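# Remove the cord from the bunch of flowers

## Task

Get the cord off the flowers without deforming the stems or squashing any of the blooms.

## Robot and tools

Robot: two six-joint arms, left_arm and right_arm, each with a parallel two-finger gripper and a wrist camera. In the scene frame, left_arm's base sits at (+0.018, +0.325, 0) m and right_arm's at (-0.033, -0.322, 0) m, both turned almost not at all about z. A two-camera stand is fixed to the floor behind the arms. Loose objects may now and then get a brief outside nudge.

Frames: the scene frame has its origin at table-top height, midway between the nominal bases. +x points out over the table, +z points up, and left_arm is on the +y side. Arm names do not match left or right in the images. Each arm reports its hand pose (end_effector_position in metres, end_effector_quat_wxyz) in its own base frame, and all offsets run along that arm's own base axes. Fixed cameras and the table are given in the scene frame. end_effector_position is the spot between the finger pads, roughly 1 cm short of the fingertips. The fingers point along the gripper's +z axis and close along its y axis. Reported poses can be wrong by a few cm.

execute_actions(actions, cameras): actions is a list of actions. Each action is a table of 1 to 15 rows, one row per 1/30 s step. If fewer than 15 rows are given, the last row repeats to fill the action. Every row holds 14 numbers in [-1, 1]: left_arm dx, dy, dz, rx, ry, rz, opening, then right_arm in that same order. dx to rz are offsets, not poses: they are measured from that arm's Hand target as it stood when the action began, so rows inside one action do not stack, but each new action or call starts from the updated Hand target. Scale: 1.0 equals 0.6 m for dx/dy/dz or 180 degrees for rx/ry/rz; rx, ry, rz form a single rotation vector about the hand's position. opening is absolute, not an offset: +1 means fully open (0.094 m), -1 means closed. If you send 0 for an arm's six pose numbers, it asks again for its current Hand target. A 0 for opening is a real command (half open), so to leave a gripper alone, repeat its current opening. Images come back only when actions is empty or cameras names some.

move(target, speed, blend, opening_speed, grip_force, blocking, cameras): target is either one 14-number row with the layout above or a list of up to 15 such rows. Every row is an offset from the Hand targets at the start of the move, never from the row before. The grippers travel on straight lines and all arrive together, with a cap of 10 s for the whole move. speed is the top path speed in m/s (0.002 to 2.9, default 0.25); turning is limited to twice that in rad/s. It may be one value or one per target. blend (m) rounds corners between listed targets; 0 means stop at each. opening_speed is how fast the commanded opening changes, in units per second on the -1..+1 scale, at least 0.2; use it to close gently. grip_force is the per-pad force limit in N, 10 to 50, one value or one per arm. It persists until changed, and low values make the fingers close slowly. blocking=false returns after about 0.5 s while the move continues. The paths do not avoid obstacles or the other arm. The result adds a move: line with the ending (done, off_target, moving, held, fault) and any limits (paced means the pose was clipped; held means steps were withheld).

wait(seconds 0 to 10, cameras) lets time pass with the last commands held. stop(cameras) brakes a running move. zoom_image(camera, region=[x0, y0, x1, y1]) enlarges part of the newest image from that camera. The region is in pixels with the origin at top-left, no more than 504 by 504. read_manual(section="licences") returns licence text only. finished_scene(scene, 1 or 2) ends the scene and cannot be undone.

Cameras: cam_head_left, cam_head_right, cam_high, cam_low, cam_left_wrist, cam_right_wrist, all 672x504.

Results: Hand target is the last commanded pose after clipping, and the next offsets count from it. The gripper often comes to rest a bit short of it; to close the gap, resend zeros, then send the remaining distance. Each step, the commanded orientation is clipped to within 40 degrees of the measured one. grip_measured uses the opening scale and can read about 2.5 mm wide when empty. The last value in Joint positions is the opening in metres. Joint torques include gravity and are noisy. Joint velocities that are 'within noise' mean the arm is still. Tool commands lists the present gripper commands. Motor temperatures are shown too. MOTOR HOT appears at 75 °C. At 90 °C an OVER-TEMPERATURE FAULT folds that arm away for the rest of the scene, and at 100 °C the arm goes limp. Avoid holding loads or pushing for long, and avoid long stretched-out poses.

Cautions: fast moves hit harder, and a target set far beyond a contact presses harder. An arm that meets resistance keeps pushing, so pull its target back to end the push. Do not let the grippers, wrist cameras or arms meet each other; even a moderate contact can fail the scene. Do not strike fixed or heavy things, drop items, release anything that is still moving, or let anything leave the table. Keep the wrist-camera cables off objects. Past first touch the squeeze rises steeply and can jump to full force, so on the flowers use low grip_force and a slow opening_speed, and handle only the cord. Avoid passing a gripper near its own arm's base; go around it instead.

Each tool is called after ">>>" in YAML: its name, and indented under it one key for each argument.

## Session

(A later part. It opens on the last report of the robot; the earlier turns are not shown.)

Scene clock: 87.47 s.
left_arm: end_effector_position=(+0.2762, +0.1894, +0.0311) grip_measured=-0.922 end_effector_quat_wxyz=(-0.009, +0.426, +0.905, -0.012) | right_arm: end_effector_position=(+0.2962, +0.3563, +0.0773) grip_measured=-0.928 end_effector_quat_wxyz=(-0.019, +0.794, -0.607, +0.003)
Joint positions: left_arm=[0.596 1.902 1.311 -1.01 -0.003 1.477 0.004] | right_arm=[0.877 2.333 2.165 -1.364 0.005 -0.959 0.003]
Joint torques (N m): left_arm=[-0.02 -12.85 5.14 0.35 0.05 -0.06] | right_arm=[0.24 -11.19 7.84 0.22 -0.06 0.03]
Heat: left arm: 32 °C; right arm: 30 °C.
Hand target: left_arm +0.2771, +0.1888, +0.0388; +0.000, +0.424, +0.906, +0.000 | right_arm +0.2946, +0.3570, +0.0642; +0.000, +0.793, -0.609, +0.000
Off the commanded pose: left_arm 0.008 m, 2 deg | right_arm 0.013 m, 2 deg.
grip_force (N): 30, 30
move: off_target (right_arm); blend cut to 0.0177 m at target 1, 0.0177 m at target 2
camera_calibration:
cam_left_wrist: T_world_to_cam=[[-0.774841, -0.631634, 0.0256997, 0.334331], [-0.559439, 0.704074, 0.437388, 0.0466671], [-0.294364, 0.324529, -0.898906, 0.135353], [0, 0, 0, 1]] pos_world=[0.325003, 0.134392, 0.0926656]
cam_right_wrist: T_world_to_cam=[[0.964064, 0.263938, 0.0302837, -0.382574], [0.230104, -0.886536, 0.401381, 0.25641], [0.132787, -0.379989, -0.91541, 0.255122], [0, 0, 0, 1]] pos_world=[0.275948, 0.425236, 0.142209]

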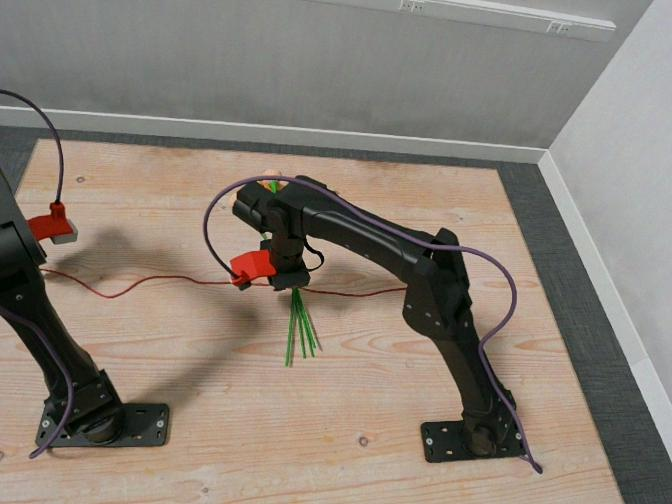

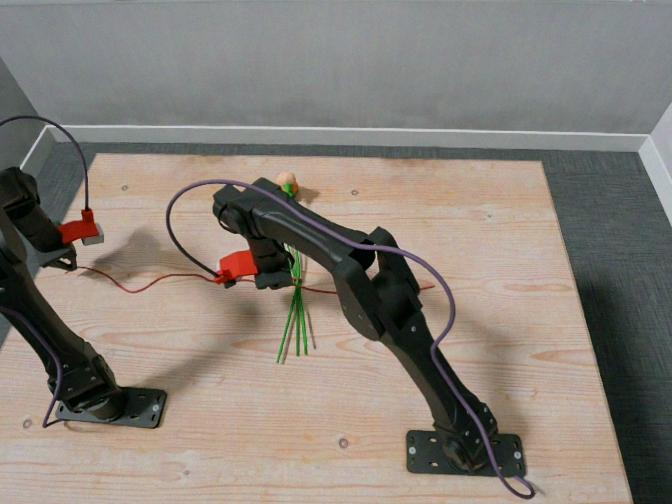

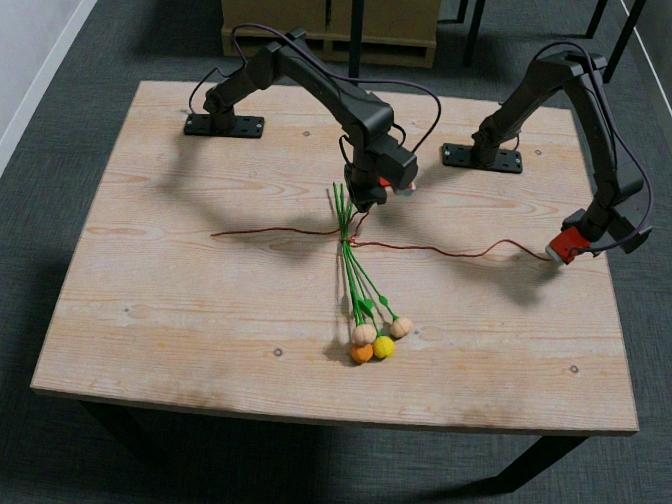

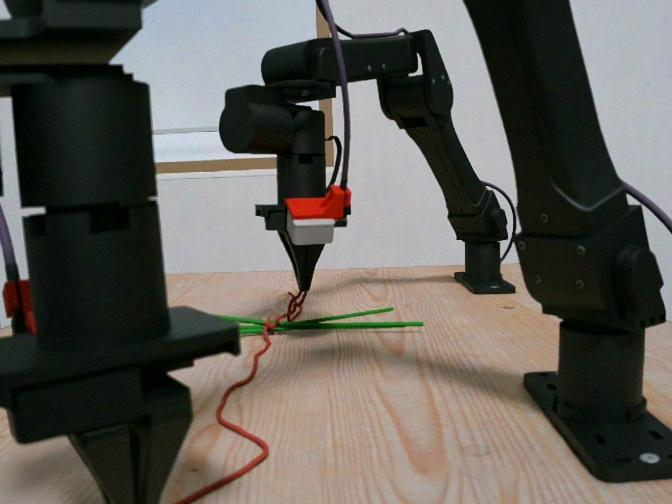

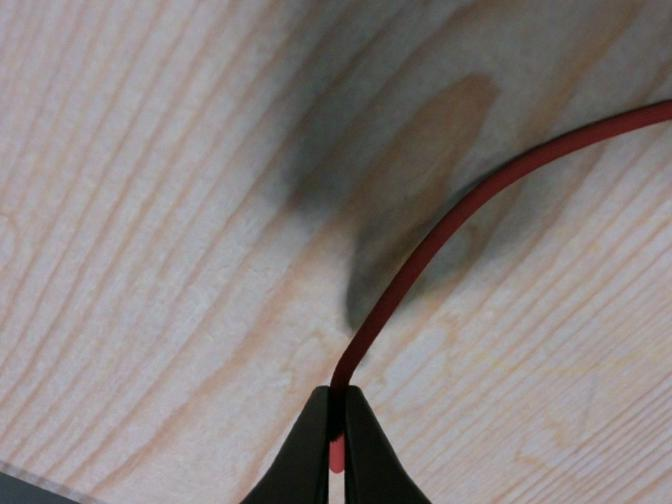

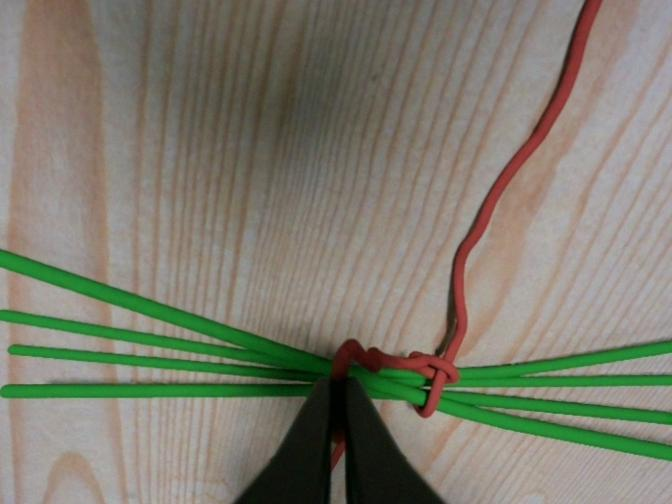

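>>> move:
  target:
    - [0,0,0.0,0,0,0,-1,0,0.01,-0.08,0,0,0,-1]
    - [0,0,0.0,0,0,0,-1,0,0.01,-0.08,0,0,0,-0.5]
    - [0,0,0.0,0,0,0,-1,0,0.02,0.06,0,0,0,-0.5]
  speed: 0.1
  opening_speed: 1
  cameras: ["all"]

Scene clock: 91.17 s.
left_arm: end_effector_position=(+0.2762, +0.1894, +0.0311) grip_measured=-0.922 end_effector_quat_wxyz=(-0.009, +0.426, +0.905, -0.012) | right_arm: end_effector_position=(+0.2981, +0.3676, +0.1152) grip_measured=-0.502 end_effector_quat_wxyz=(-0.029, +0.793, -0.609, +0.003)
Joint positions: left_arm=[0.596 1.902 1.311 -1.01 -0.003 1.477 0.004] | right_arm=[0.889 2.414 2.46 -1.559 0.005 -0.943 0.023]
Joint torques (N m): left_arm=[0.01 -13.04 5 0.34 0.08 -0.06] | right_arm=[0.64 -11.69 7.25 0.23 -0.06 0.06]
Heat: left arm: 32 °C; right arm: 30 °C.
Hand target: left_arm +0.2771, +0.1888, +0.0388; +0.000, +0.424, +0.906, +0.000 | right_arm +0.2945, +0.3690, +0.1003; +0.000, +0.793, -0.609, +0.000
Off the commanded pose: left_arm 0.008 m, 2 deg | right_arm 0.015 m, 3 deg.
joint sent to its limit (right arm) — joint 4 (wrist pitch), lower limit. The joint targets still meet the commanded pose.
grip_force (N): 30, 30
move: off_target (right_arm); target 2's new opening was sent with right_arm's hand 0.020 m and 2 deg from that target
camera_calibration:
cam_left_wrist: T_world_to_cam=[[-0.774841, -0.631634, 0.0256997, 0.334331], [-0.559439, 0.704074, 0.437388, 0.0466671], [-0.294364, 0.324529, -0.898906, 0.135353], [0, 0, 0, 1]] pos_world=[0.325003, 0.134392, 0.0926656]
cam_right_wrist: T_world_to_cam=[[0.964609, 0.259742, 0.0454235, -0.38893], [0.222202, -0.893457, 0.390334, 0.257034], [0.14197, -0.366426, -0.919552, 0.286536], [0, 0, 0, 1]] pos_world=[0.277373, 0.435665, 0.180823]

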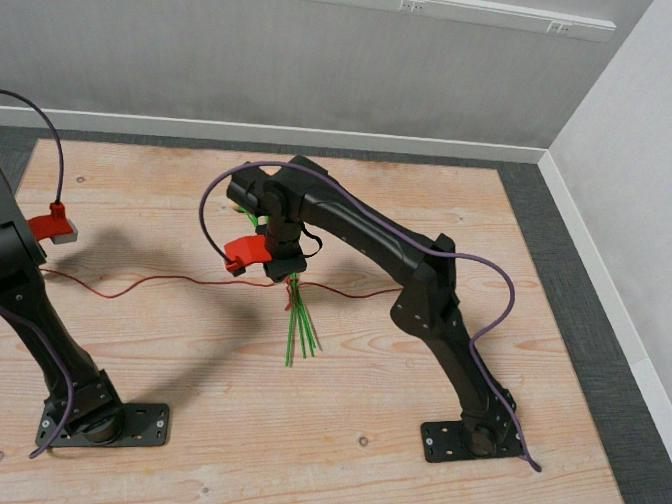

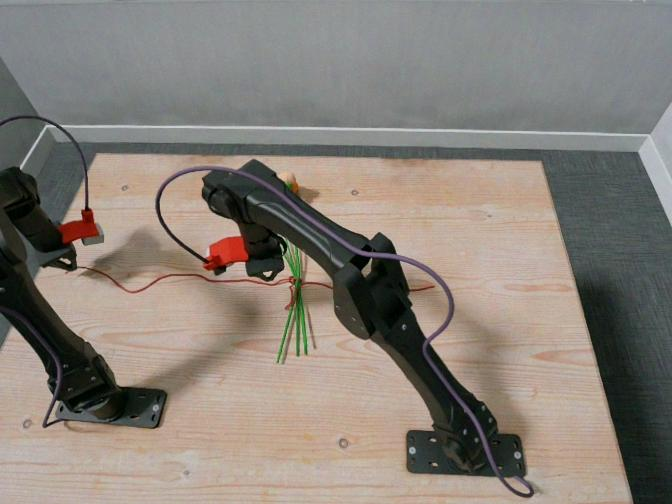

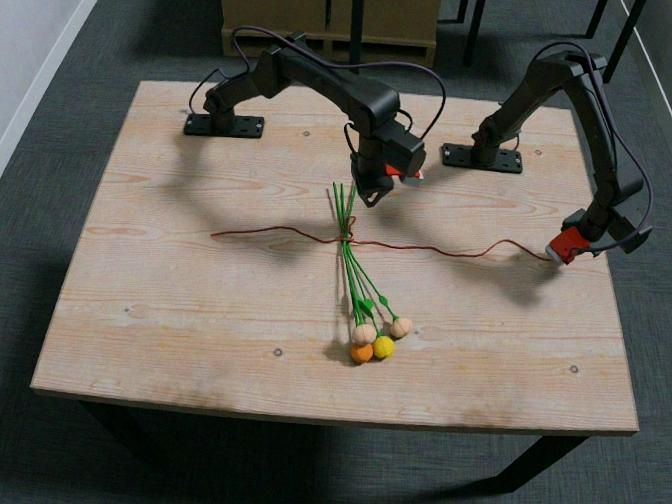

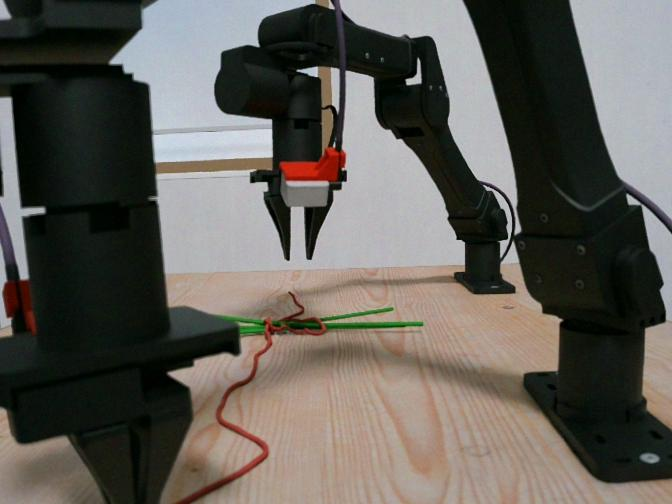

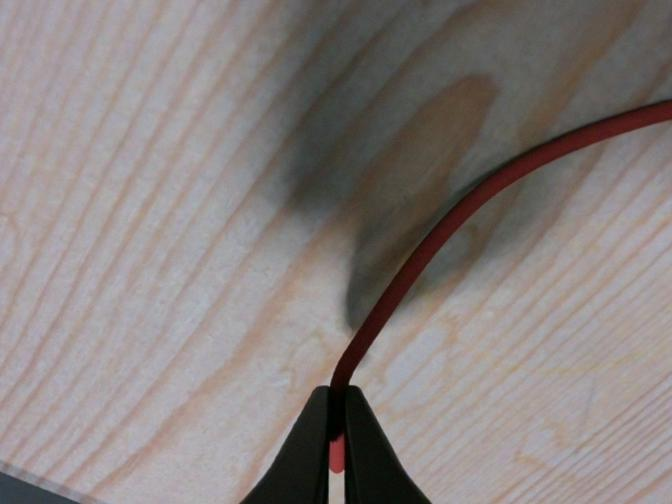

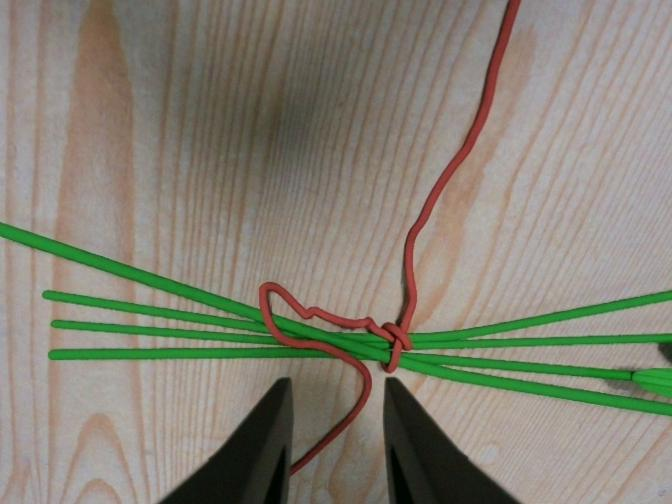

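>>> zoom_image:
  camera: "cam_right_wrist"
  region: [330, 280, 460, 400]

Scaled by 3.877 from the camera's 672x504 image, which has a finer 960x720 frame.

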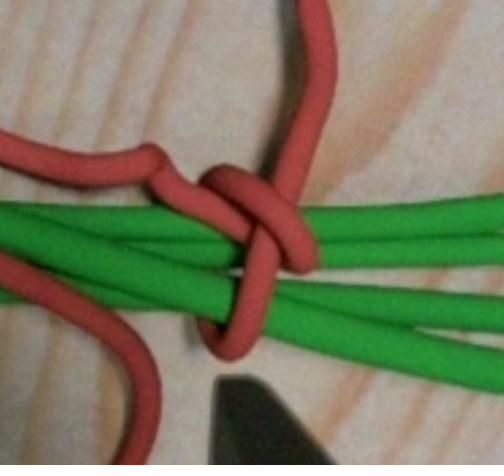

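>>> move:
  target:
    - [0,0,0.0,0,0,0,-1,0.0868,-0.086,0,0,0,-0.055,-0.5]
    - [0,0,0.0,0,0,0,-1,0.0868,-0.086,-0.08,0,0,-0.055,-0.66]
  speed: 0.12
  cameras: ["cam_right_wrist"]

Scene clock: 95.23 s.
left_arm: end_effector_position=(+0.2762, +0.1894, +0.0311) grip_measured=-0.922 end_effector_quat_wxyz=(-0.009, +0.426, +0.905, -0.012) | right_arm: end_effector_position=(+0.3482, +0.3174, +0.0589) grip_measured=-0.658 end_effector_quat_wxyz=(-0.005, +0.739, -0.673, +0.003)
Joint positions: left_arm=[0.596 1.902 1.311 -1.01 -0.003 1.477 0.004] | right_arm=[0.739 2.414 2.235 -1.382 0.005 -0.925 0.016]
Joint torques (N m): left_arm=[-0.1 -13.08 4.98 0.35 0.1 -0.08] | right_arm=[0.06 -15.19 4.51 0.41 -0.05 0.04]
Heat: left arm: 32 °C; right arm: 30 °C.
Hand target: left_arm +0.2771, +0.1888, +0.0388; +0.000, +0.424, +0.906, +0.000 | right_arm +0.3466, +0.3175, +0.0523; +0.000, +0.737, -0.676, +0.000
Off the commanded pose: left_arm 0.008 m, 2 deg | right_arm 0.007 m, 1 deg.
grip_force (N): 30, 30
move: done
camera_calibration:
cam_right_wrist: T_world_to_cam=[[0.995384, 0.0957354, 0.00681261, -0.378021], [0.0842311, -0.905384, 0.416155, 0.273279], [0.0460088, -0.41366, -0.909268, 0.257064], [0, 0, 0, 1]] pos_world=[0.34143, 0.389949, 0.122589]
Images, in order (width x height): cam_right_wrist 672x504.

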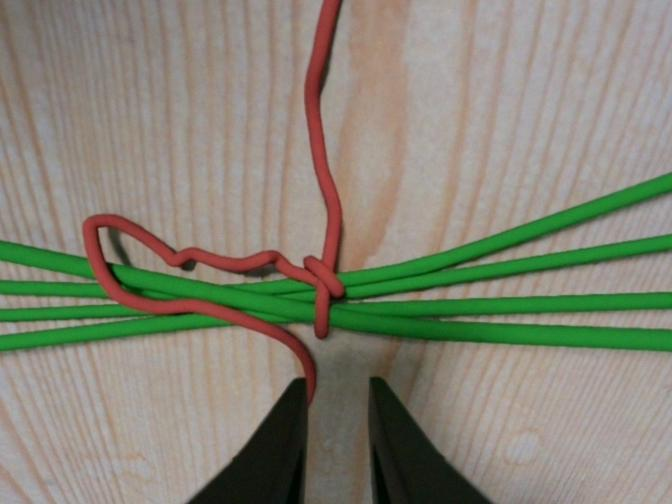

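>>> move:
  target:
    - [0,0,0.0,0,0,0,-1,-0.0048,-0.0127,0,0,0,0,-0.66]
    - [0,0,0.0,0,0,0,-1,-0.0048,-0.0127,-0.035,0,0,0,-0.66]
  speed: 0.08
  cameras: ["cam_right_wrist"]

Scene clock: 97.67 s.
left_arm: end_effector_position=(+0.2762, +0.1894, +0.0311) grip_measured=-0.922 end_effector_quat_wxyz=(-0.009, +0.426, +0.905, -0.012) | right_arm: end_effector_position=(+0.3404, +0.3103, +0.0215) grip_measured=-0.658 end_effector_quat_wxyz=(+0.015, +0.739, -0.673, +0.001)
Joint positions: left_arm=[0.596 1.902 1.311 -1.01 -0.003 1.477 0.004] | right_arm=[0.739 2.414 2.086 -1.273 0.005 -0.925 0.016]
Joint torques (N m): left_arm=[-0.29 -12.7 4.98 0.31 0.06 -0.07] | right_arm=[-0.76 -18.77 4.45 0.35 -0.04 -0.01]
Heat: left arm: 32 °C; right arm: 31 °C.
Hand target: left_arm +0.2771, +0.1888, +0.0388; +0.000, +0.424, +0.906, +0.000 | right_arm +0.3438, +0.3099, +0.0313; +0.000, +0.737, -0.676, +0.000
Off the commanded pose: left_arm 0.008 m, 2 deg | right_arm 0.010 m, 2 deg.
grip_force (N): 30, 30
move: done
camera_calibration:
cam_right_wrist: T_world_to_cam=[[0.995107, 0.0955236, -0.0252466, -0.368555], [0.0969111, -0.893872, 0.437724, 0.274721], [0.0192457, -0.438028, -0.898755, 0.237019], [0, 0, 0, 1]] pos_world=[0.335567, 0.384592, 0.0834648]
Images, in order (width x height): cam_right_wrist 672x504.

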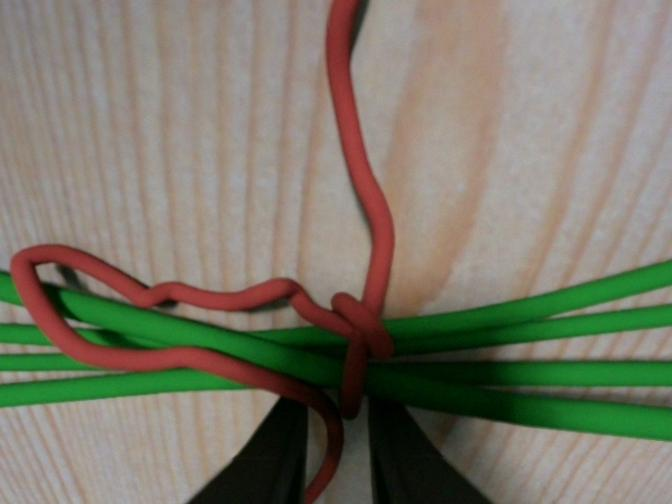

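>>> move:
  target:
    - [0,0,0.0,0,0,0,-1,0,0,0.05,0,0,0,-0.66]
    - [0,0,0.0,0,0,0,-1,-0.003,-0.065,0.05,0,0,0,-0.3]
    - [0,0,0.0,0,0,0,-1,-0.003,-0.065,0.02,0,0,0,-0.3]
  speed: 0.1
  cameras: ["cam_right_wrist"]

Scene clock: 101.70 s.
left_arm: end_effector_position=(+0.2762, +0.1894, +0.0311) grip_measured=-0.922 end_effector_quat_wxyz=(-0.009, +0.426, +0.905, -0.012) | right_arm: end_effector_position=(+0.3421, +0.2688, +0.0329) grip_measured=-0.302 end_effector_quat_wxyz=(+0.016, +0.733, -0.680, +0.000)
Joint positions: left_arm=[0.596 1.902 1.311 -1.01 -0.003 1.477 0.004] | right_arm=[0.666 2.286 1.909 -1.224 0.006 -0.98 0.033]
Joint torques (N m): left_arm=[0.02 -12.94 5.2 0.31 0.09 -0.07] | right_arm=[0.21 -18.13 4.37 0.37 -0.09 -0.11]
Heat: left arm: 32 °C; right arm: 32 °C.
Hand target: left_arm +0.2771, +0.1888, +0.0388; +0.000, +0.424, +0.906, +0.000 | right_arm +0.3421, +0.2708, +0.0433; +0.000, +0.737, -0.676, +0.000
Off the commanded pose: left_arm 0.008 m, 2 deg | right_arm 0.011 m, 2 deg.
grip_force (N): 30, 30
move: off_target (right_arm); target 2's new opening was sent with right_arm's hand 0.014 m and 2 deg from that target
camera_calibration:
cam_right_wrist: T_world_to_cam=[[0.996679, 0.0769493, -0.0266528, -0.36142], [0.0808423, -0.895542, 0.437572, 0.238486], [0.00980216, -0.438274, -0.898788, 0.232259], [0, 0, 0, 1]] pos_world=[0.338664, 0.343178, 0.0947638]
Images, in order (width x height): cam_right_wrist 672x504.

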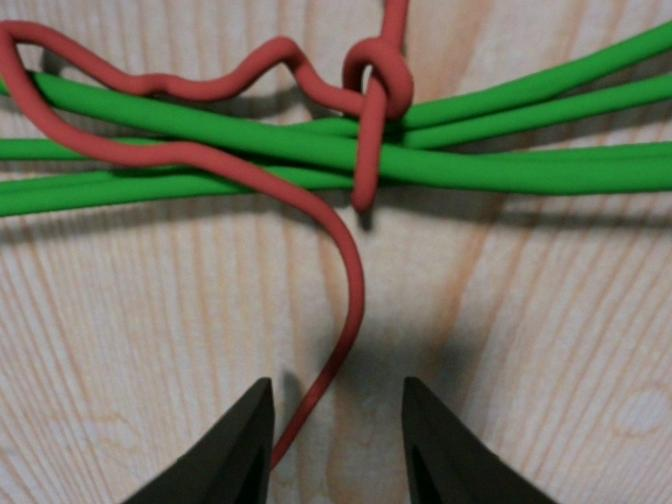

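>>> move:
  target:
    - [0,0,0.0,0,0,0,-1,0.001,-0.002,-0.02,0,0,0,-0.3]
    - [0,0,0.0,0,0,0,-1,0.001,-0.002,-0.02,0,0,0,-0.95]
    - [0,0,0.0,0,0,0,-1,-0.05,-0.005,0.01,0,0,0,-0.95]
    - [0,0,0.0,0,0,0,-1,-0.115,0.0,-0.01,0,0,0,-0.95]
    - [0,0,0.0,0,0,0,-1,-0.115,-0.0,-0.01,0,0,0,-0.4]
  speed: 0.1
  opening_speed: 1.5
  cameras: ["cam_right_wrist"]

Scene clock: 107.43 s.
left_arm: end_effector_position=(+0.2762, +0.1894, +0.0311) grip_measured=-0.922 end_effector_quat_wxyz=(-0.009, +0.426, +0.905, -0.012) | right_arm: end_effector_position=(+0.2729, +0.2692, +0.0270) grip_measured=-0.402 end_effector_quat_wxyz=(+0.018, +0.739, -0.673, +0.002)
Joint positions: left_arm=[0.596 1.902 1.311 -1.01 -0.003 1.477 0.004] | right_arm=[0.779 2.088 1.564 -1.083 0.006 -0.886 0.028]
Joint torques (N m): left_arm=[0.03 -13.01 4.97 0.3 0.07 -0.07] | right_arm=[0.06 -16.61 4.19 0.35 -0.06 0.05]
Heat: left arm: 32 °C; right arm: 33 °C.
Hand target: left_arm +0.2771, +0.1888, +0.0388; +0.000, +0.424, +0.906, +0.000 | right_arm +0.2730, +0.2709, +0.0373; +0.000, +0.737, -0.675, +0.000
Off the commanded pose: left_arm 0.008 m, 2 deg | right_arm 0.010 m, 2 deg.
grip_force (N): 30, 30
move: done
camera_calibration:
cam_right_wrist: T_world_to_cam=[[0.994993, 0.0957555, -0.0286227, -0.297205], [0.0985112, -0.891382, 0.442419, 0.240885], [0.0168503, -0.443023, -0.896352, 0.227078], [0, 0, 0, 1]] pos_world=[0.268161, 0.343781, 0.0884627]
Images, in order (width x height): cam_right_wrist 672x504.

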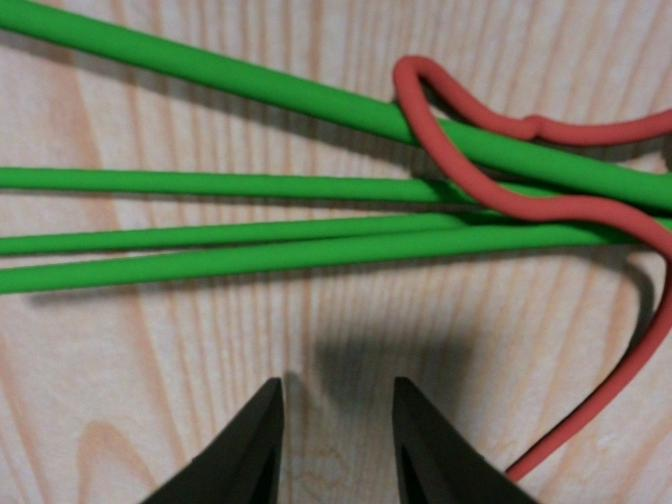

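>>> move:
  target:
    - [0,0,0.0,0,0,0,-1,0.02,0.0,0.04,0,0,0,-0.4]
    - [0,0,0.0,0,0,0,-1,0.11,-0.012,0.03,0,0,0,-0.3]
    - [0,0,0.0,0,0,0,-1,0.11,-0.012,-0.012,0,0,0,-0.3]
  speed: 0.1
  opening_speed: 1.5
  cameras: ["cam_right_wrist"]

Scene clock: 111.60 s.
left_arm: end_effector_position=(+0.2762, +0.1894, +0.0311) grip_measured=-0.922 end_effector_quat_wxyz=(-0.009, +0.426, +0.905, -0.012) | right_arm: end_effector_position=(+0.3419, +0.2651, +0.0489) grip_measured=-0.302 end_effector_quat_wxyz=(-0.018, +0.734, -0.679, +0.006)
Joint positions: left_arm=[0.596 1.902 1.311 -1.01 -0.003 1.477 0.004] | right_arm=[0.66 2.191 1.815 -1.157 0.006 -0.989 0.033]
Joint torques (N m): left_arm=[-0.08 -12.97 5.09 0.33 0.02 -0.07] | right_arm=[-0.08 -10.56 4.75 0.45 -0.09 -0.13]
Heat: left arm: 32 °C; right arm: 33 °C.
Hand target: left_arm +0.2771, +0.1888, +0.0388; +0.000, +0.424, +0.906, +0.000 | right_arm +0.3390, +0.2636, +0.0301; +0.000, +0.737, -0.676, +0.000
Off the commanded pose: left_arm 0.008 m, 2 deg | right_arm 0.019 m, 2 deg.
grip_force (N): 30, 30
move: off_target (right_arm)
camera_calibration:
cam_right_wrist: T_world_to_cam=[[0.996349, 0.0794507, 0.0312445, -0.363966], [0.0601922, -0.913272, 0.402877, 0.241595], [0.0605436, -0.399526, -0.91472, 0.218286], [0, 0, 0, 1]] pos_world=[0.334879, 0.33677, 0.11371]
Images, in order (width x height): cam_right_wrist 672x504.

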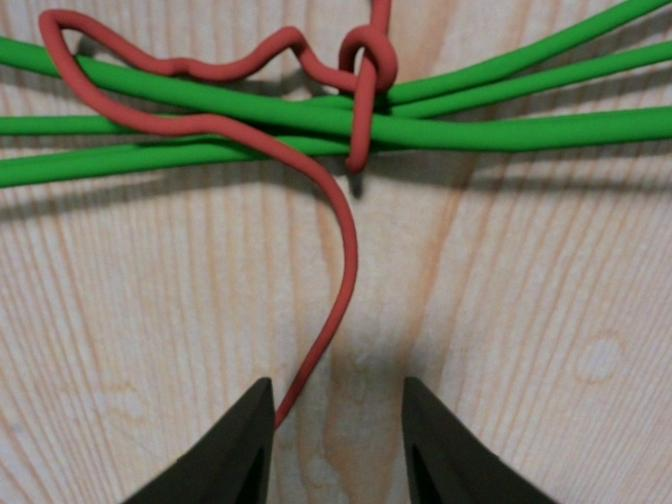

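>>> move:
  target: [0,0,0.0,0,0,0,-1,0,-0.003,-0.045,0,0,0,-0.3]
  speed: 0.08
  cameras: ["cam_right_wrist"]

Scene clock: 112.73 s.
left_arm: end_effector_position=(+0.2762, +0.1894, +0.0311) grip_measured=-0.922 end_effector_quat_wxyz=(-0.009, +0.426, +0.905, -0.012) | right_arm: end_effector_position=(+0.3420, +0.2651, +0.0220) grip_measured=-0.302 end_effector_quat_wxyz=(-0.018, +0.735, -0.678, +0.006)
Joint positions: left_arm=[0.596 1.902 1.311 -1.01 -0.003 1.477 0.004] | right_arm=[0.66 2.212 1.741 -1.062 0.006 -0.992 0.033]
Joint torques (N m): left_arm=[-0.17 -13.16 5.01 0.32 0.08 -0.08] | right_arm=[-0.36 -10.61 4.68 0.5 -0.09 -0.12]
Heat: left arm: 33 °C; right arm: 32 °C.
Hand target: left_arm +0.2771, +0.1888, +0.0388; +0.000, +0.424, +0.906, +0.000 | right_arm +0.3390, +0.2618, +0.0031; +0.000, +0.737, -0.676, +0.000
Off the commanded pose: left_arm 0.008 m, 2 deg | right_arm 0.019 m, 2 deg.
grip_force (N): 30, 30
move: off_target (right_arm)
camera_calibration:
cam_right_wrist: T_world_to_cam=[[0.996076, 0.0829272, 0.0309107, -0.363973], [0.0634935, -0.912925, 0.403159, 0.25124], [0.061652, -0.399615, -0.914608, 0.193251], [0, 0, 0, 1]] pos_world=[0.334678, 0.336773, 0.0867095]
Images, in order (width x height): cam_right_wrist 672x504.

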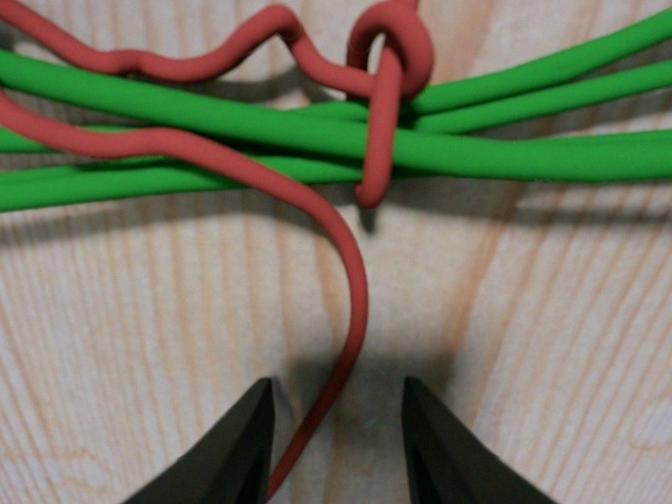

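>>> move:
  target:
    - [0,0,0.0,0,0,0,-1,0,0,-0.009,0,0,0,-0.3]
    - [0,0,0.0,0,0,0,-1,0,0,-0.009,0,0,0,-1]
  speed: 0.05
  opening_speed: 1.0
  cameras: ["cam_right_wrist"]

Scene clock: 115.63 s.
left_arm: end_effector_position=(+0.2762, +0.1894, +0.0311) grip_measured=-0.922 end_effector_quat_wxyz=(-0.009, +0.426, +0.905, -0.012) | right_arm: end_effector_position=(+0.3433, +0.2661, +0.0197) grip_measured=-0.932 end_effector_quat_wxyz=(-0.022, +0.735, -0.678, +0.007)
Joint positions: left_arm=[0.596 1.902 1.311 -1.01 -0.003 1.477 0.004] | right_arm=[0.66 2.212 1.731 -1.043 0.006 -0.993 0.003]
Joint torques (N m): left_arm=[-0.1 -12.98 4.97 0.36 0.08 -0.07] | right_arm=[-0.43 -10.15 4.36 0.5 -0.09 -0.11]
Heat: left arm: 33 °C; right arm: 32 °C.
Hand target: left_arm +0.2771, +0.1888, +0.0388; +0.000, +0.424, +0.906, +0.000 | right_arm +0.3390, +0.2617, -0.0024; +0.000, +0.737, -0.676, +0.000
Off the commanded pose: left_arm 0.008 m, 2 deg | right_arm 0.023 m, 3 deg.
grip_force (N): 30, 30
move: off_target (right_arm); target 2's new opening was sent with right_arm's hand 0.023 m and 3 deg from that target
camera_calibration:
cam_right_wrist: T_world_to_cam=[[0.995811, 0.0830346, 0.0382878, -0.365358], [0.0609702, -0.915048, 0.398711, 0.254542], [0.068142, -0.394706, -0.916277, 0.188061], [0, 0, 0, 1]] pos_world=[0.335493, 0.337484, 0.0848161]
Images, in order (width x height): cam_right_wrist 672x504.

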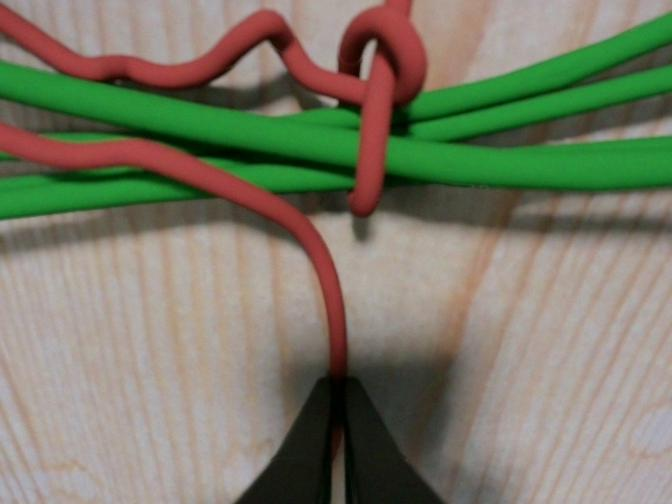

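>>> move:
  target:
    - [0,0,0.0,0,0,0,-1,-0.02,0,0.03,0,0,0,-1]
    - [0,0,0.0,0,0,0,-1,-0.125,0.005,0.03,0,0,0,-1]
    - [0,0,0.0,0,0,0,-1,-0.125,0.005,0.005,0,0,0,-1]
    - [0,0,0.0,0,0,0,-1,-0.125,0.005,0.005,0,0,0,-0.5]
    - [0,0,0.0,0,0,0,-1,-0.125,0.005,0.1,0,0,0,-0.5]
  speed: 0.1
  blend: [0.01,0,0,0,0]
  opening_speed: 1.5
  cameras: ["cam_right_wrist"]

Scene clock: 119.40 s.
left_arm: end_effector_position=(+0.2762, +0.1894, +0.0311) grip_measured=-0.922 end_effector_quat_wxyz=(-0.009, +0.426, +0.905, -0.012) | right_arm: end_effector_position=(+0.2646, +0.2567, +0.0408) grip_measured=-0.502 end_effector_quat_wxyz=(+0.020, +0.737, -0.675, +0.009)
Joint positions: left_arm=[0.596 1.902 1.311 -1.01 -0.003 1.477 0.004] | right_arm=[0.777 2.021 1.519 -1.107 0.02 -0.88 0.023]
Joint torques (N m): left_arm=[-0.09 -13.05 5.23 0.32 0.12 -0.07] | right_arm=[0.73 -15.24 7.17 0.08 -0.2 0.05]
Heat: left arm: 33 °C; right arm: 32 °C.
Hand target: left_arm +0.2771, +0.1888, +0.0388; +0.000, +0.424, +0.906, +0.000 | right_arm +0.2639, +0.2648, +0.0576; +0.000, +0.737, -0.675, +0.000
Off the commanded pose: left_arm 0.008 m, 2 deg | right_arm 0.019 m, 2 deg.
grip_force (N): 30, 30
move: off_target (right_arm); target 4's new opening was sent with right_arm's hand 0.021 m and 3 deg from that target
camera_calibration:
cam_right_wrist: T_world_to_cam=[[0.995799, 0.0892476, -0.0204678, -0.286249], [0.0888016, -0.886816, 0.45351, 0.225427], [0.0223236, -0.453423, -0.891016, 0.235083], [0, 0, 0, 1]] pos_world=[0.25978, 0.332051, 0.10137]
Images, in order (width x height): cam_right_wrist 672x504.

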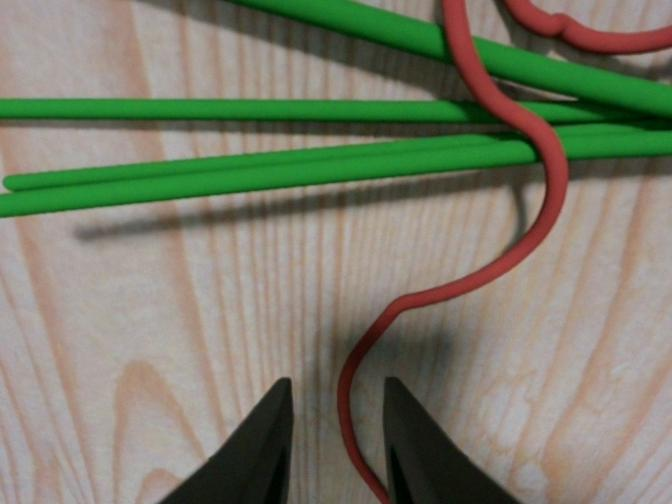

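>>> move:
  target:
    - [0,0,0.0,0,0,0,-1,0.02,0,0.05,0,0,0,-0.5]
    - [0,0,0.0,0,0,0,-1,0.137,0.085,0.03,0,0,0,-0.62]
  speed: 0.12
  cameras: ["cam_right_wrist"]

Scene clock: 123.20 s.
left_arm: end_effector_position=(+0.2762, +0.1894, +0.0311) grip_measured=-0.922 end_effector_quat_wxyz=(-0.009, +0.426, +0.905, -0.012) | right_arm: end_effector_position=(+0.3472, +0.3154, +0.0897) grip_measured=-0.618 end_effector_quat_wxyz=(-0.019, +0.735, -0.677, +0.011)
Joint positions: left_arm=[0.596 1.902 1.311 -1.01 -0.003 1.477 0.004] | right_arm=[0.743 2.373 2.283 -1.441 0.019 -0.91 0.018]
Joint torques (N m): left_arm=[-0.25 -13.15 5.05 0.33 0.04 -0.12] | right_arm=[-0.47 -11.33 7.73 0.22 -0.21 -0.11]
Heat: left arm: 33 °C; right arm: 32 °C.
Hand target: left_arm +0.2771, +0.1888, +0.0388; +0.000, +0.424, +0.906, +0.000 | right_arm +0.3462, +0.3158, +0.0757; +0.000, +0.737, -0.675, +0.000
Off the commanded pose: left_arm 0.008 m, 2 deg | right_arm 0.014 m, 3 deg.
grip_force (N): 30, 30
move: off_target (right_arm); target 2's new opening was sent with right_arm's hand 0.014 m and 3 deg from that target
camera_calibration:
cam_right_wrist: T_world_to_cam=[[0.995687, 0.083775, 0.0398632, -0.376326], [0.0602639, -0.910701, 0.408647, 0.269391], [0.0705379, -0.404482, -0.911822, 0.273191], [0, 0, 0, 1]] pos_world=[0.339198, 0.387362, 0.154017]
Images, in order (width x height): cam_right_wrist 672x504.

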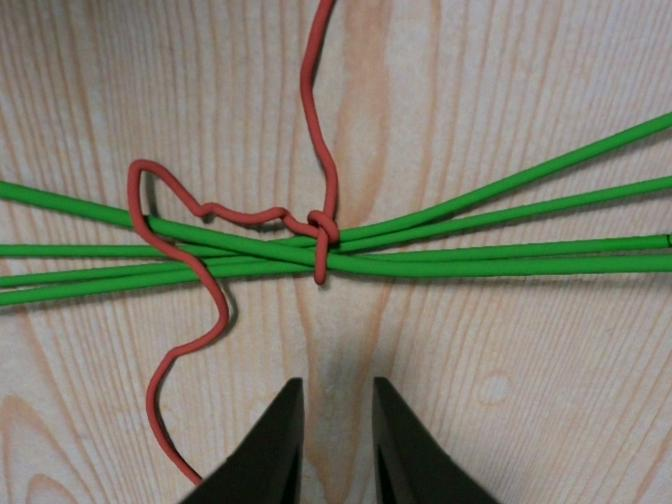

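>>> move:
  target: [0,0,0.0,0,0,0,-1,-0.003,0,-0.075,0,0,0,-0.62]
  speed: 0.1
  cameras: ["cam_right_wrist"]

Scene clock: 125.30 s.
left_arm: end_effector_position=(+0.2762, +0.1894, +0.0311) grip_measured=-0.922 end_effector_quat_wxyz=(-0.009, +0.426, +0.905, -0.012) | right_arm: end_effector_position=(+0.3476, +0.3159, +0.0480) grip_measured=-0.618 end_effector_quat_wxyz=(-0.015, +0.735, -0.677, +0.011)
Joint positions: left_arm=[0.596 1.902 1.311 -1.01 -0.003 1.477 0.004] | right_arm=[0.743 2.373 2.118 -1.284 0.019 -0.91 0.018]
Joint torques (N m): left_arm=[-0.06 -13.08 4.68 0.37 0.13 -0.11] | right_arm=[-0.24 -12.74 4.86 0.47 -0.2 -0.07]
Heat: left arm: 33 °C; right arm: 32 °C.
Hand target: left_arm +0.2771, +0.1888, +0.0388; +0.000, +0.424, +0.906, +0.000 | right_arm +0.3444, +0.3158, +0.0307; +0.000, +0.737, -0.675, +0.000
Off the commanded pose: left_arm 0.008 m, 2 deg | right_arm 0.018 m, 2 deg.
grip_force (N): 30, 30
move: off_target (right_arm)
camera_calibration:
cam_right_wrist: T_world_to_cam=[[0.995931, 0.0840062, 0.032616, -0.374966], [0.063085, -0.908386, 0.413346, 0.284969], [0.0643516, -0.409606, -0.90999, 0.238983], [0, 0, 0, 1]] pos_world=[0.340084, 0.38825, 0.111911]
Images, in order (width x height): cam_right_wrist 672x504.

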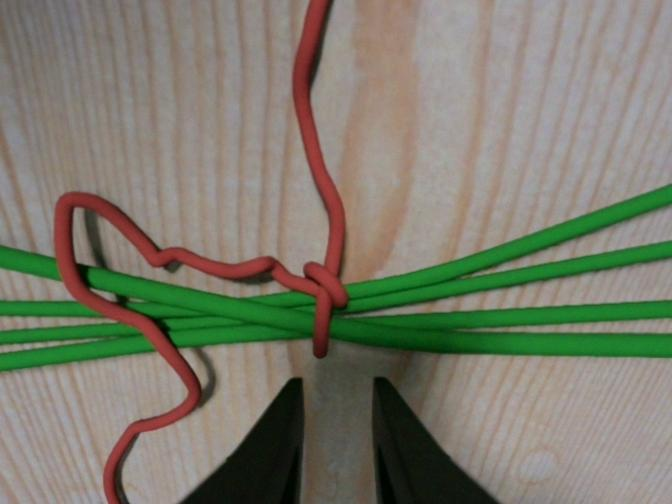

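>>> move:
  target: [0,0,0.0,0,0,0,-1,-0.006,0.001,-0.031,0,0,0,-0.62]
  speed: 0.06
  cameras: ["cam_right_wrist"]

Scene clock: 126.40 s.
left_arm: end_effector_position=(+0.2762, +0.1894, +0.0311) grip_measured=-0.922 end_effector_quat_wxyz=(-0.009, +0.426, +0.905, -0.012) | right_arm: end_effector_position=(+0.3455, +0.3139, +0.0290) grip_measured=-0.618 end_effector_quat_wxyz=(-0.011, +0.735, -0.677, +0.010)
Joint positions: left_arm=[0.596 1.902 1.311 -1.01 -0.003 1.477 0.004] | right_arm=[0.743 2.373 2.042 -1.216 0.019 -0.91 0.018]
Joint torques (N m): left_arm=[-0.36 -13.03 4.96 0.36 0.07 -0.13] | right_arm=[0.32 -12.85 4.55 0.55 -0.19 -0.01]
Heat: left arm: 33 °C; right arm: 32 °C.
Hand target: left_arm +0.2771, +0.1888, +0.0388; +0.000, +0.424, +0.906, +0.000 | right_arm +0.3408, +0.3164, +0.0120; +0.000, +0.737, -0.675, +0.000
Off the commanded pose: left_arm 0.008 m, 2 deg | right_arm 0.018 m, 2 deg.
grip_force (N): 30, 30
move: off_target (right_arm)
camera_calibration:
cam_right_wrist: T_world_to_cam=[[0.996098, 0.0841441, 0.0266093, -0.37195], [0.0653957, -0.906238, 0.417679, 0.289586], [0.0592596, -0.414309, -0.908205, 0.224248], [0, 0, 0, 1]] pos_world=[0.338272, 0.386639, 0.092606]
Images, in order (width x height): cam_right_wrist 672x504.

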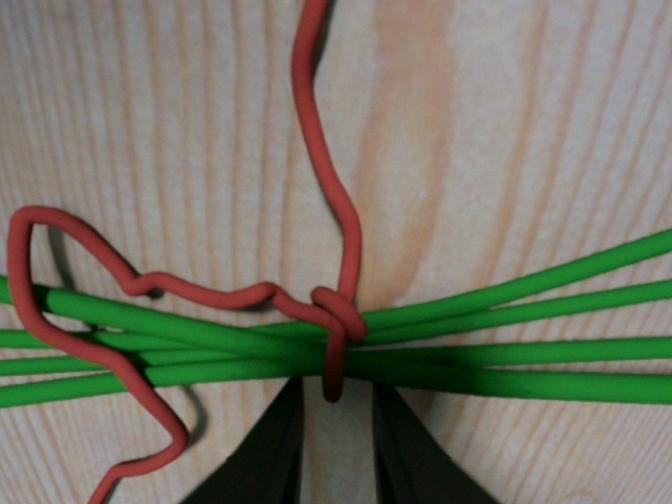

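>>> move:
  target: [0,0,0.0,0,0,0,-1,0.001,0.012,-0.008,0,0,0,-0.62]
  speed: 0.05
  cameras: ["cam_right_wrist","cam_low"]

>>> zoom_image:
  camera: "cam_low"
  region: [200, 220, 340, 350]

Scene clock: 127.63 s.
left_arm: end_effector_position=(+0.2762, +0.1894, +0.0311) grip_measured=-0.922 end_effector_quat_wxyz=(-0.009, +0.426, +0.905, -0.012) | right_arm: end_effector_position=(+0.3435, +0.3150, +0.0234) grip_measured=-0.618 end_effector_quat_wxyz=(-0.006, +0.737, -0.676, +0.010)
Joint positions: left_arm=[0.596 1.902 1.311 -1.01 -0.003 1.477 0.004] | right_arm=[0.747 2.385 2.042 -1.215 0.019 -0.909 0.018]
Joint torques (N m): left_arm=[-0.03 -13.05 4.93 0.29 0.07 -0.03] | right_arm=[0.96 -11.6 6.84 0.49 -0.21 0.05]
Heat: left arm: 33 °C; right arm: 32 °C.
Hand target: left_arm +0.2771, +0.1888, +0.0388; +0.000, +0.424, +0.906, +0.000 | right_arm +0.3414, +0.3236, +0.0073; +0.000, +0.737, -0.676, +0.000
Off the commanded pose: left_arm 0.008 m, 2 deg | right_arm 0.018 m, 1 deg.
grip_force (N): 30, 30
move: off_target (right_arm)
camera_calibration:
cam_right_wrist: T_world_to_cam=[[0.995979, 0.0877291, 0.0181683, -0.370826], [0.0718076, -0.902965, 0.423673, 0.289608], [0.0535738, -0.420664, -0.905633, 0.223668], [0, 0, 0, 1]] pos_world=[0.336556, 0.388127, 0.0865989]
Images, in order (width x height): cam_low 672x504, cam_right_wrist 672x504.

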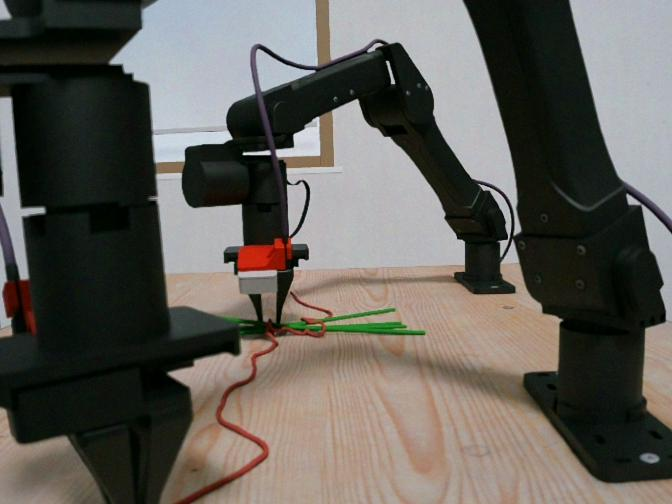

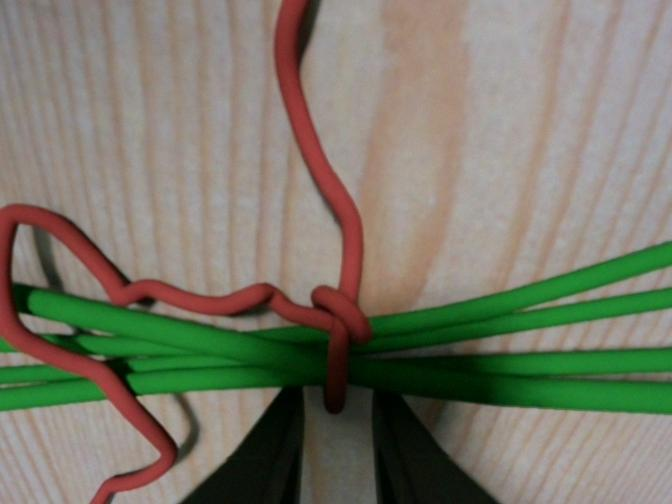

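Scaled by 3.600 from the camera's 672x504 image, which has a finer 960x720 frame.

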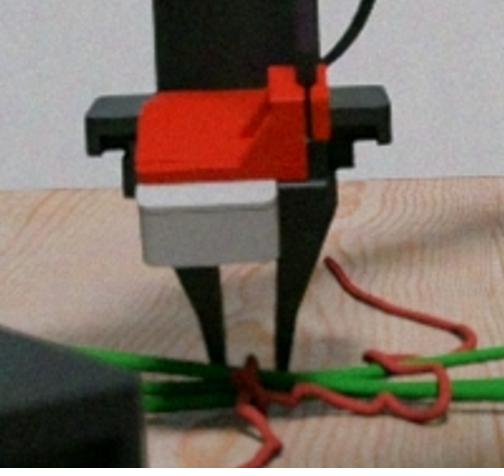

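>>> move:
  target: [0,0,0.0,0,0,0,-1,0,-0.005,0.004,0,0,0,-1]
  speed: 0.05
  opening_speed: 0.5
  cameras: ["cam_right_wrist"]

Scene clock: 128.77 s.
left_arm: end_effector_position=(+0.2762, +0.1894, +0.0311) grip_measured=-0.922 end_effector_quat_wxyz=(-0.009, +0.426, +0.905, -0.012) | right_arm: end_effector_position=(+0.3438, +0.3153, +0.0234) grip_measured=-0.924 end_effector_quat_wxyz=(-0.007, +0.737, -0.676, +0.010)
Joint positions: left_arm=[0.596 1.902 1.311 -1.01 -0.003 1.477 0.004] | right_arm=[0.747 2.385 2.042 -1.213 0.019 -0.909 0.004]
Joint torques (N m): left_arm=[0.06 -13.05 4.97 0.35 0.09 -0.07] | right_arm=[0.49 -12.57 6.16 0.45 -0.19 0]
Heat: left arm: 33 °C; right arm: 31 °C.
Hand target: left_arm +0.2771, +0.1888, +0.0388; +0.000, +0.424, +0.906, +0.000 | right_arm +0.3414, +0.3205, +0.0097; +0.000, +0.737, -0.676, +0.000
Off the commanded pose: left_arm 0.008 m, 2 deg | right_arm 0.015 m, 1 deg.
grip_force (N): 30, 30
move: off_target (right_arm)
camera_calibration:
cam_right_wrist: T_world_to_cam=[[0.99596, 0.0876826, 0.019375, -0.371125], [0.0713125, -0.903433, 0.422757, 0.290204], [0.0545724, -0.419667, -0.906036, 0.223054], [0, 0, 0, 1]] pos_world=[0.336758, 0.38833, 0.0865999]
Images, in order (width x height): cam_right_wrist 672x504.

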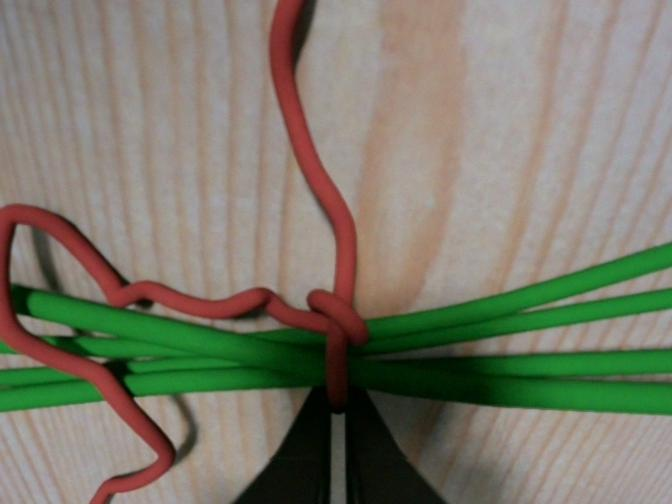

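>>> move:
  target: [0,0,0.0,0,0,0,-1,0.003,-0.06,0.04,0,0,0,-1]
  speed: 0.05
  cameras: ["cam_right_wrist","cam_head_left","cam_high","cam_low"]

Scene clock: 130.27 s.
left_arm: end_effector_position=(+0.2762, +0.1894, +0.0311) grip_measured=-0.922 end_effector_quat_wxyz=(-0.009, +0.426, +0.905, -0.012) | right_arm: end_effector_position=(+0.3446, +0.2872, +0.0186) grip_measured=-0.927 end_effector_quat_wxyz=(+0.010, +0.735, -0.678, +0.002)
Joint positions: left_arm=[0.596 1.902 1.311 -1.01 -0.003 1.477 0.004] | right_arm=[0.695 2.345 1.952 -1.199 0.007 -0.956 0.003]
Joint torques (N m): left_arm=[-0.1 -12.82 4.92 0.35 0.06 -0.09] | right_arm=[-0.43 -19.59 4.37 0.19 -0.09 -0.11]
Heat: left arm: 33 °C; right arm: 32 °C.
Hand target: left_arm +0.2771, +0.1888, +0.0388; +0.000, +0.424, +0.906, +0.000 | right_arm +0.3431, +0.2846, +0.0337; +0.000, +0.737, -0.676, +0.000
Off the commanded pose: left_arm 0.008 m, 2 deg | right_arm 0.015 m, 1 deg.
grip_force (N): 30, 30
move: off_target (right_arm)
camera_calibration:
cam_right_wrist: T_world_to_cam=[[0.996404, 0.0831301, -0.0163942, -0.36756], [0.0820088, -0.897514, 0.433293, 0.261203], [0.0213056, -0.433079, -0.901104, 0.222144], [0, 0, 0, 1]] pos_world=[0.340085, 0.361195, 0.0809713]
Images, in order (width x height): cam_head_left 672x504, cam_high 672x504, cam_low 672x504, cam_right_wrist 672x504.

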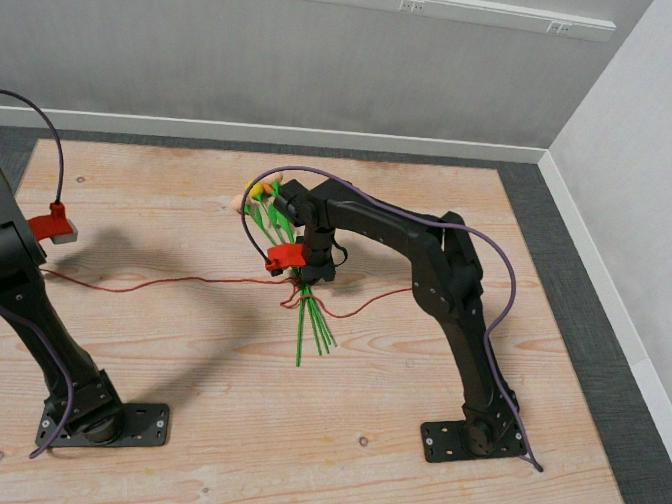

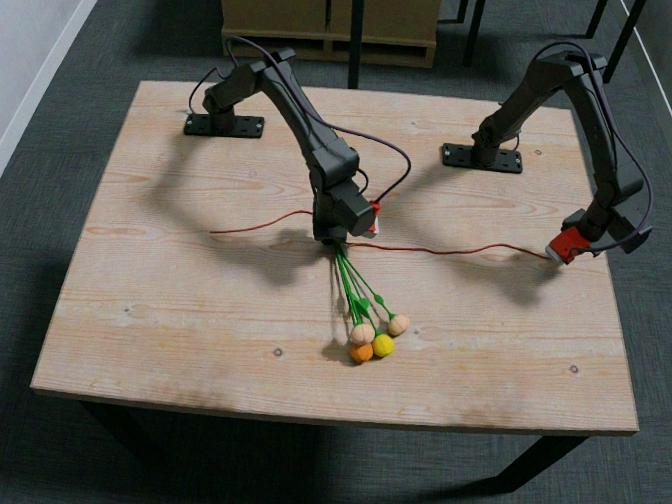

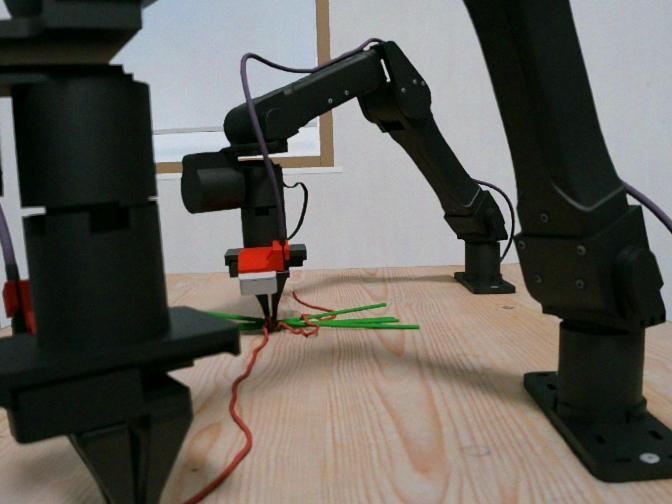

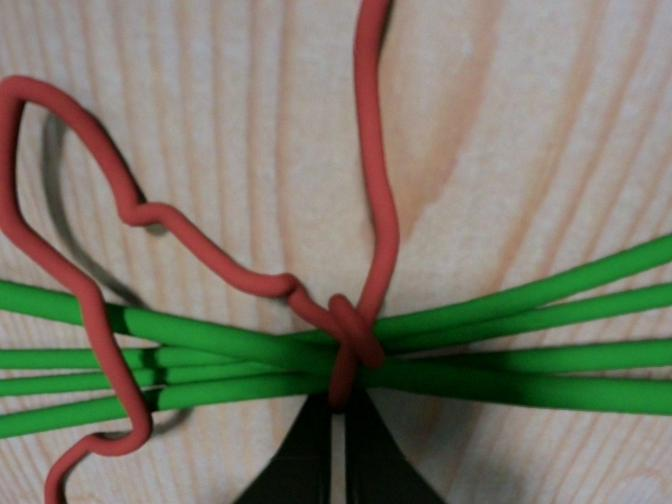

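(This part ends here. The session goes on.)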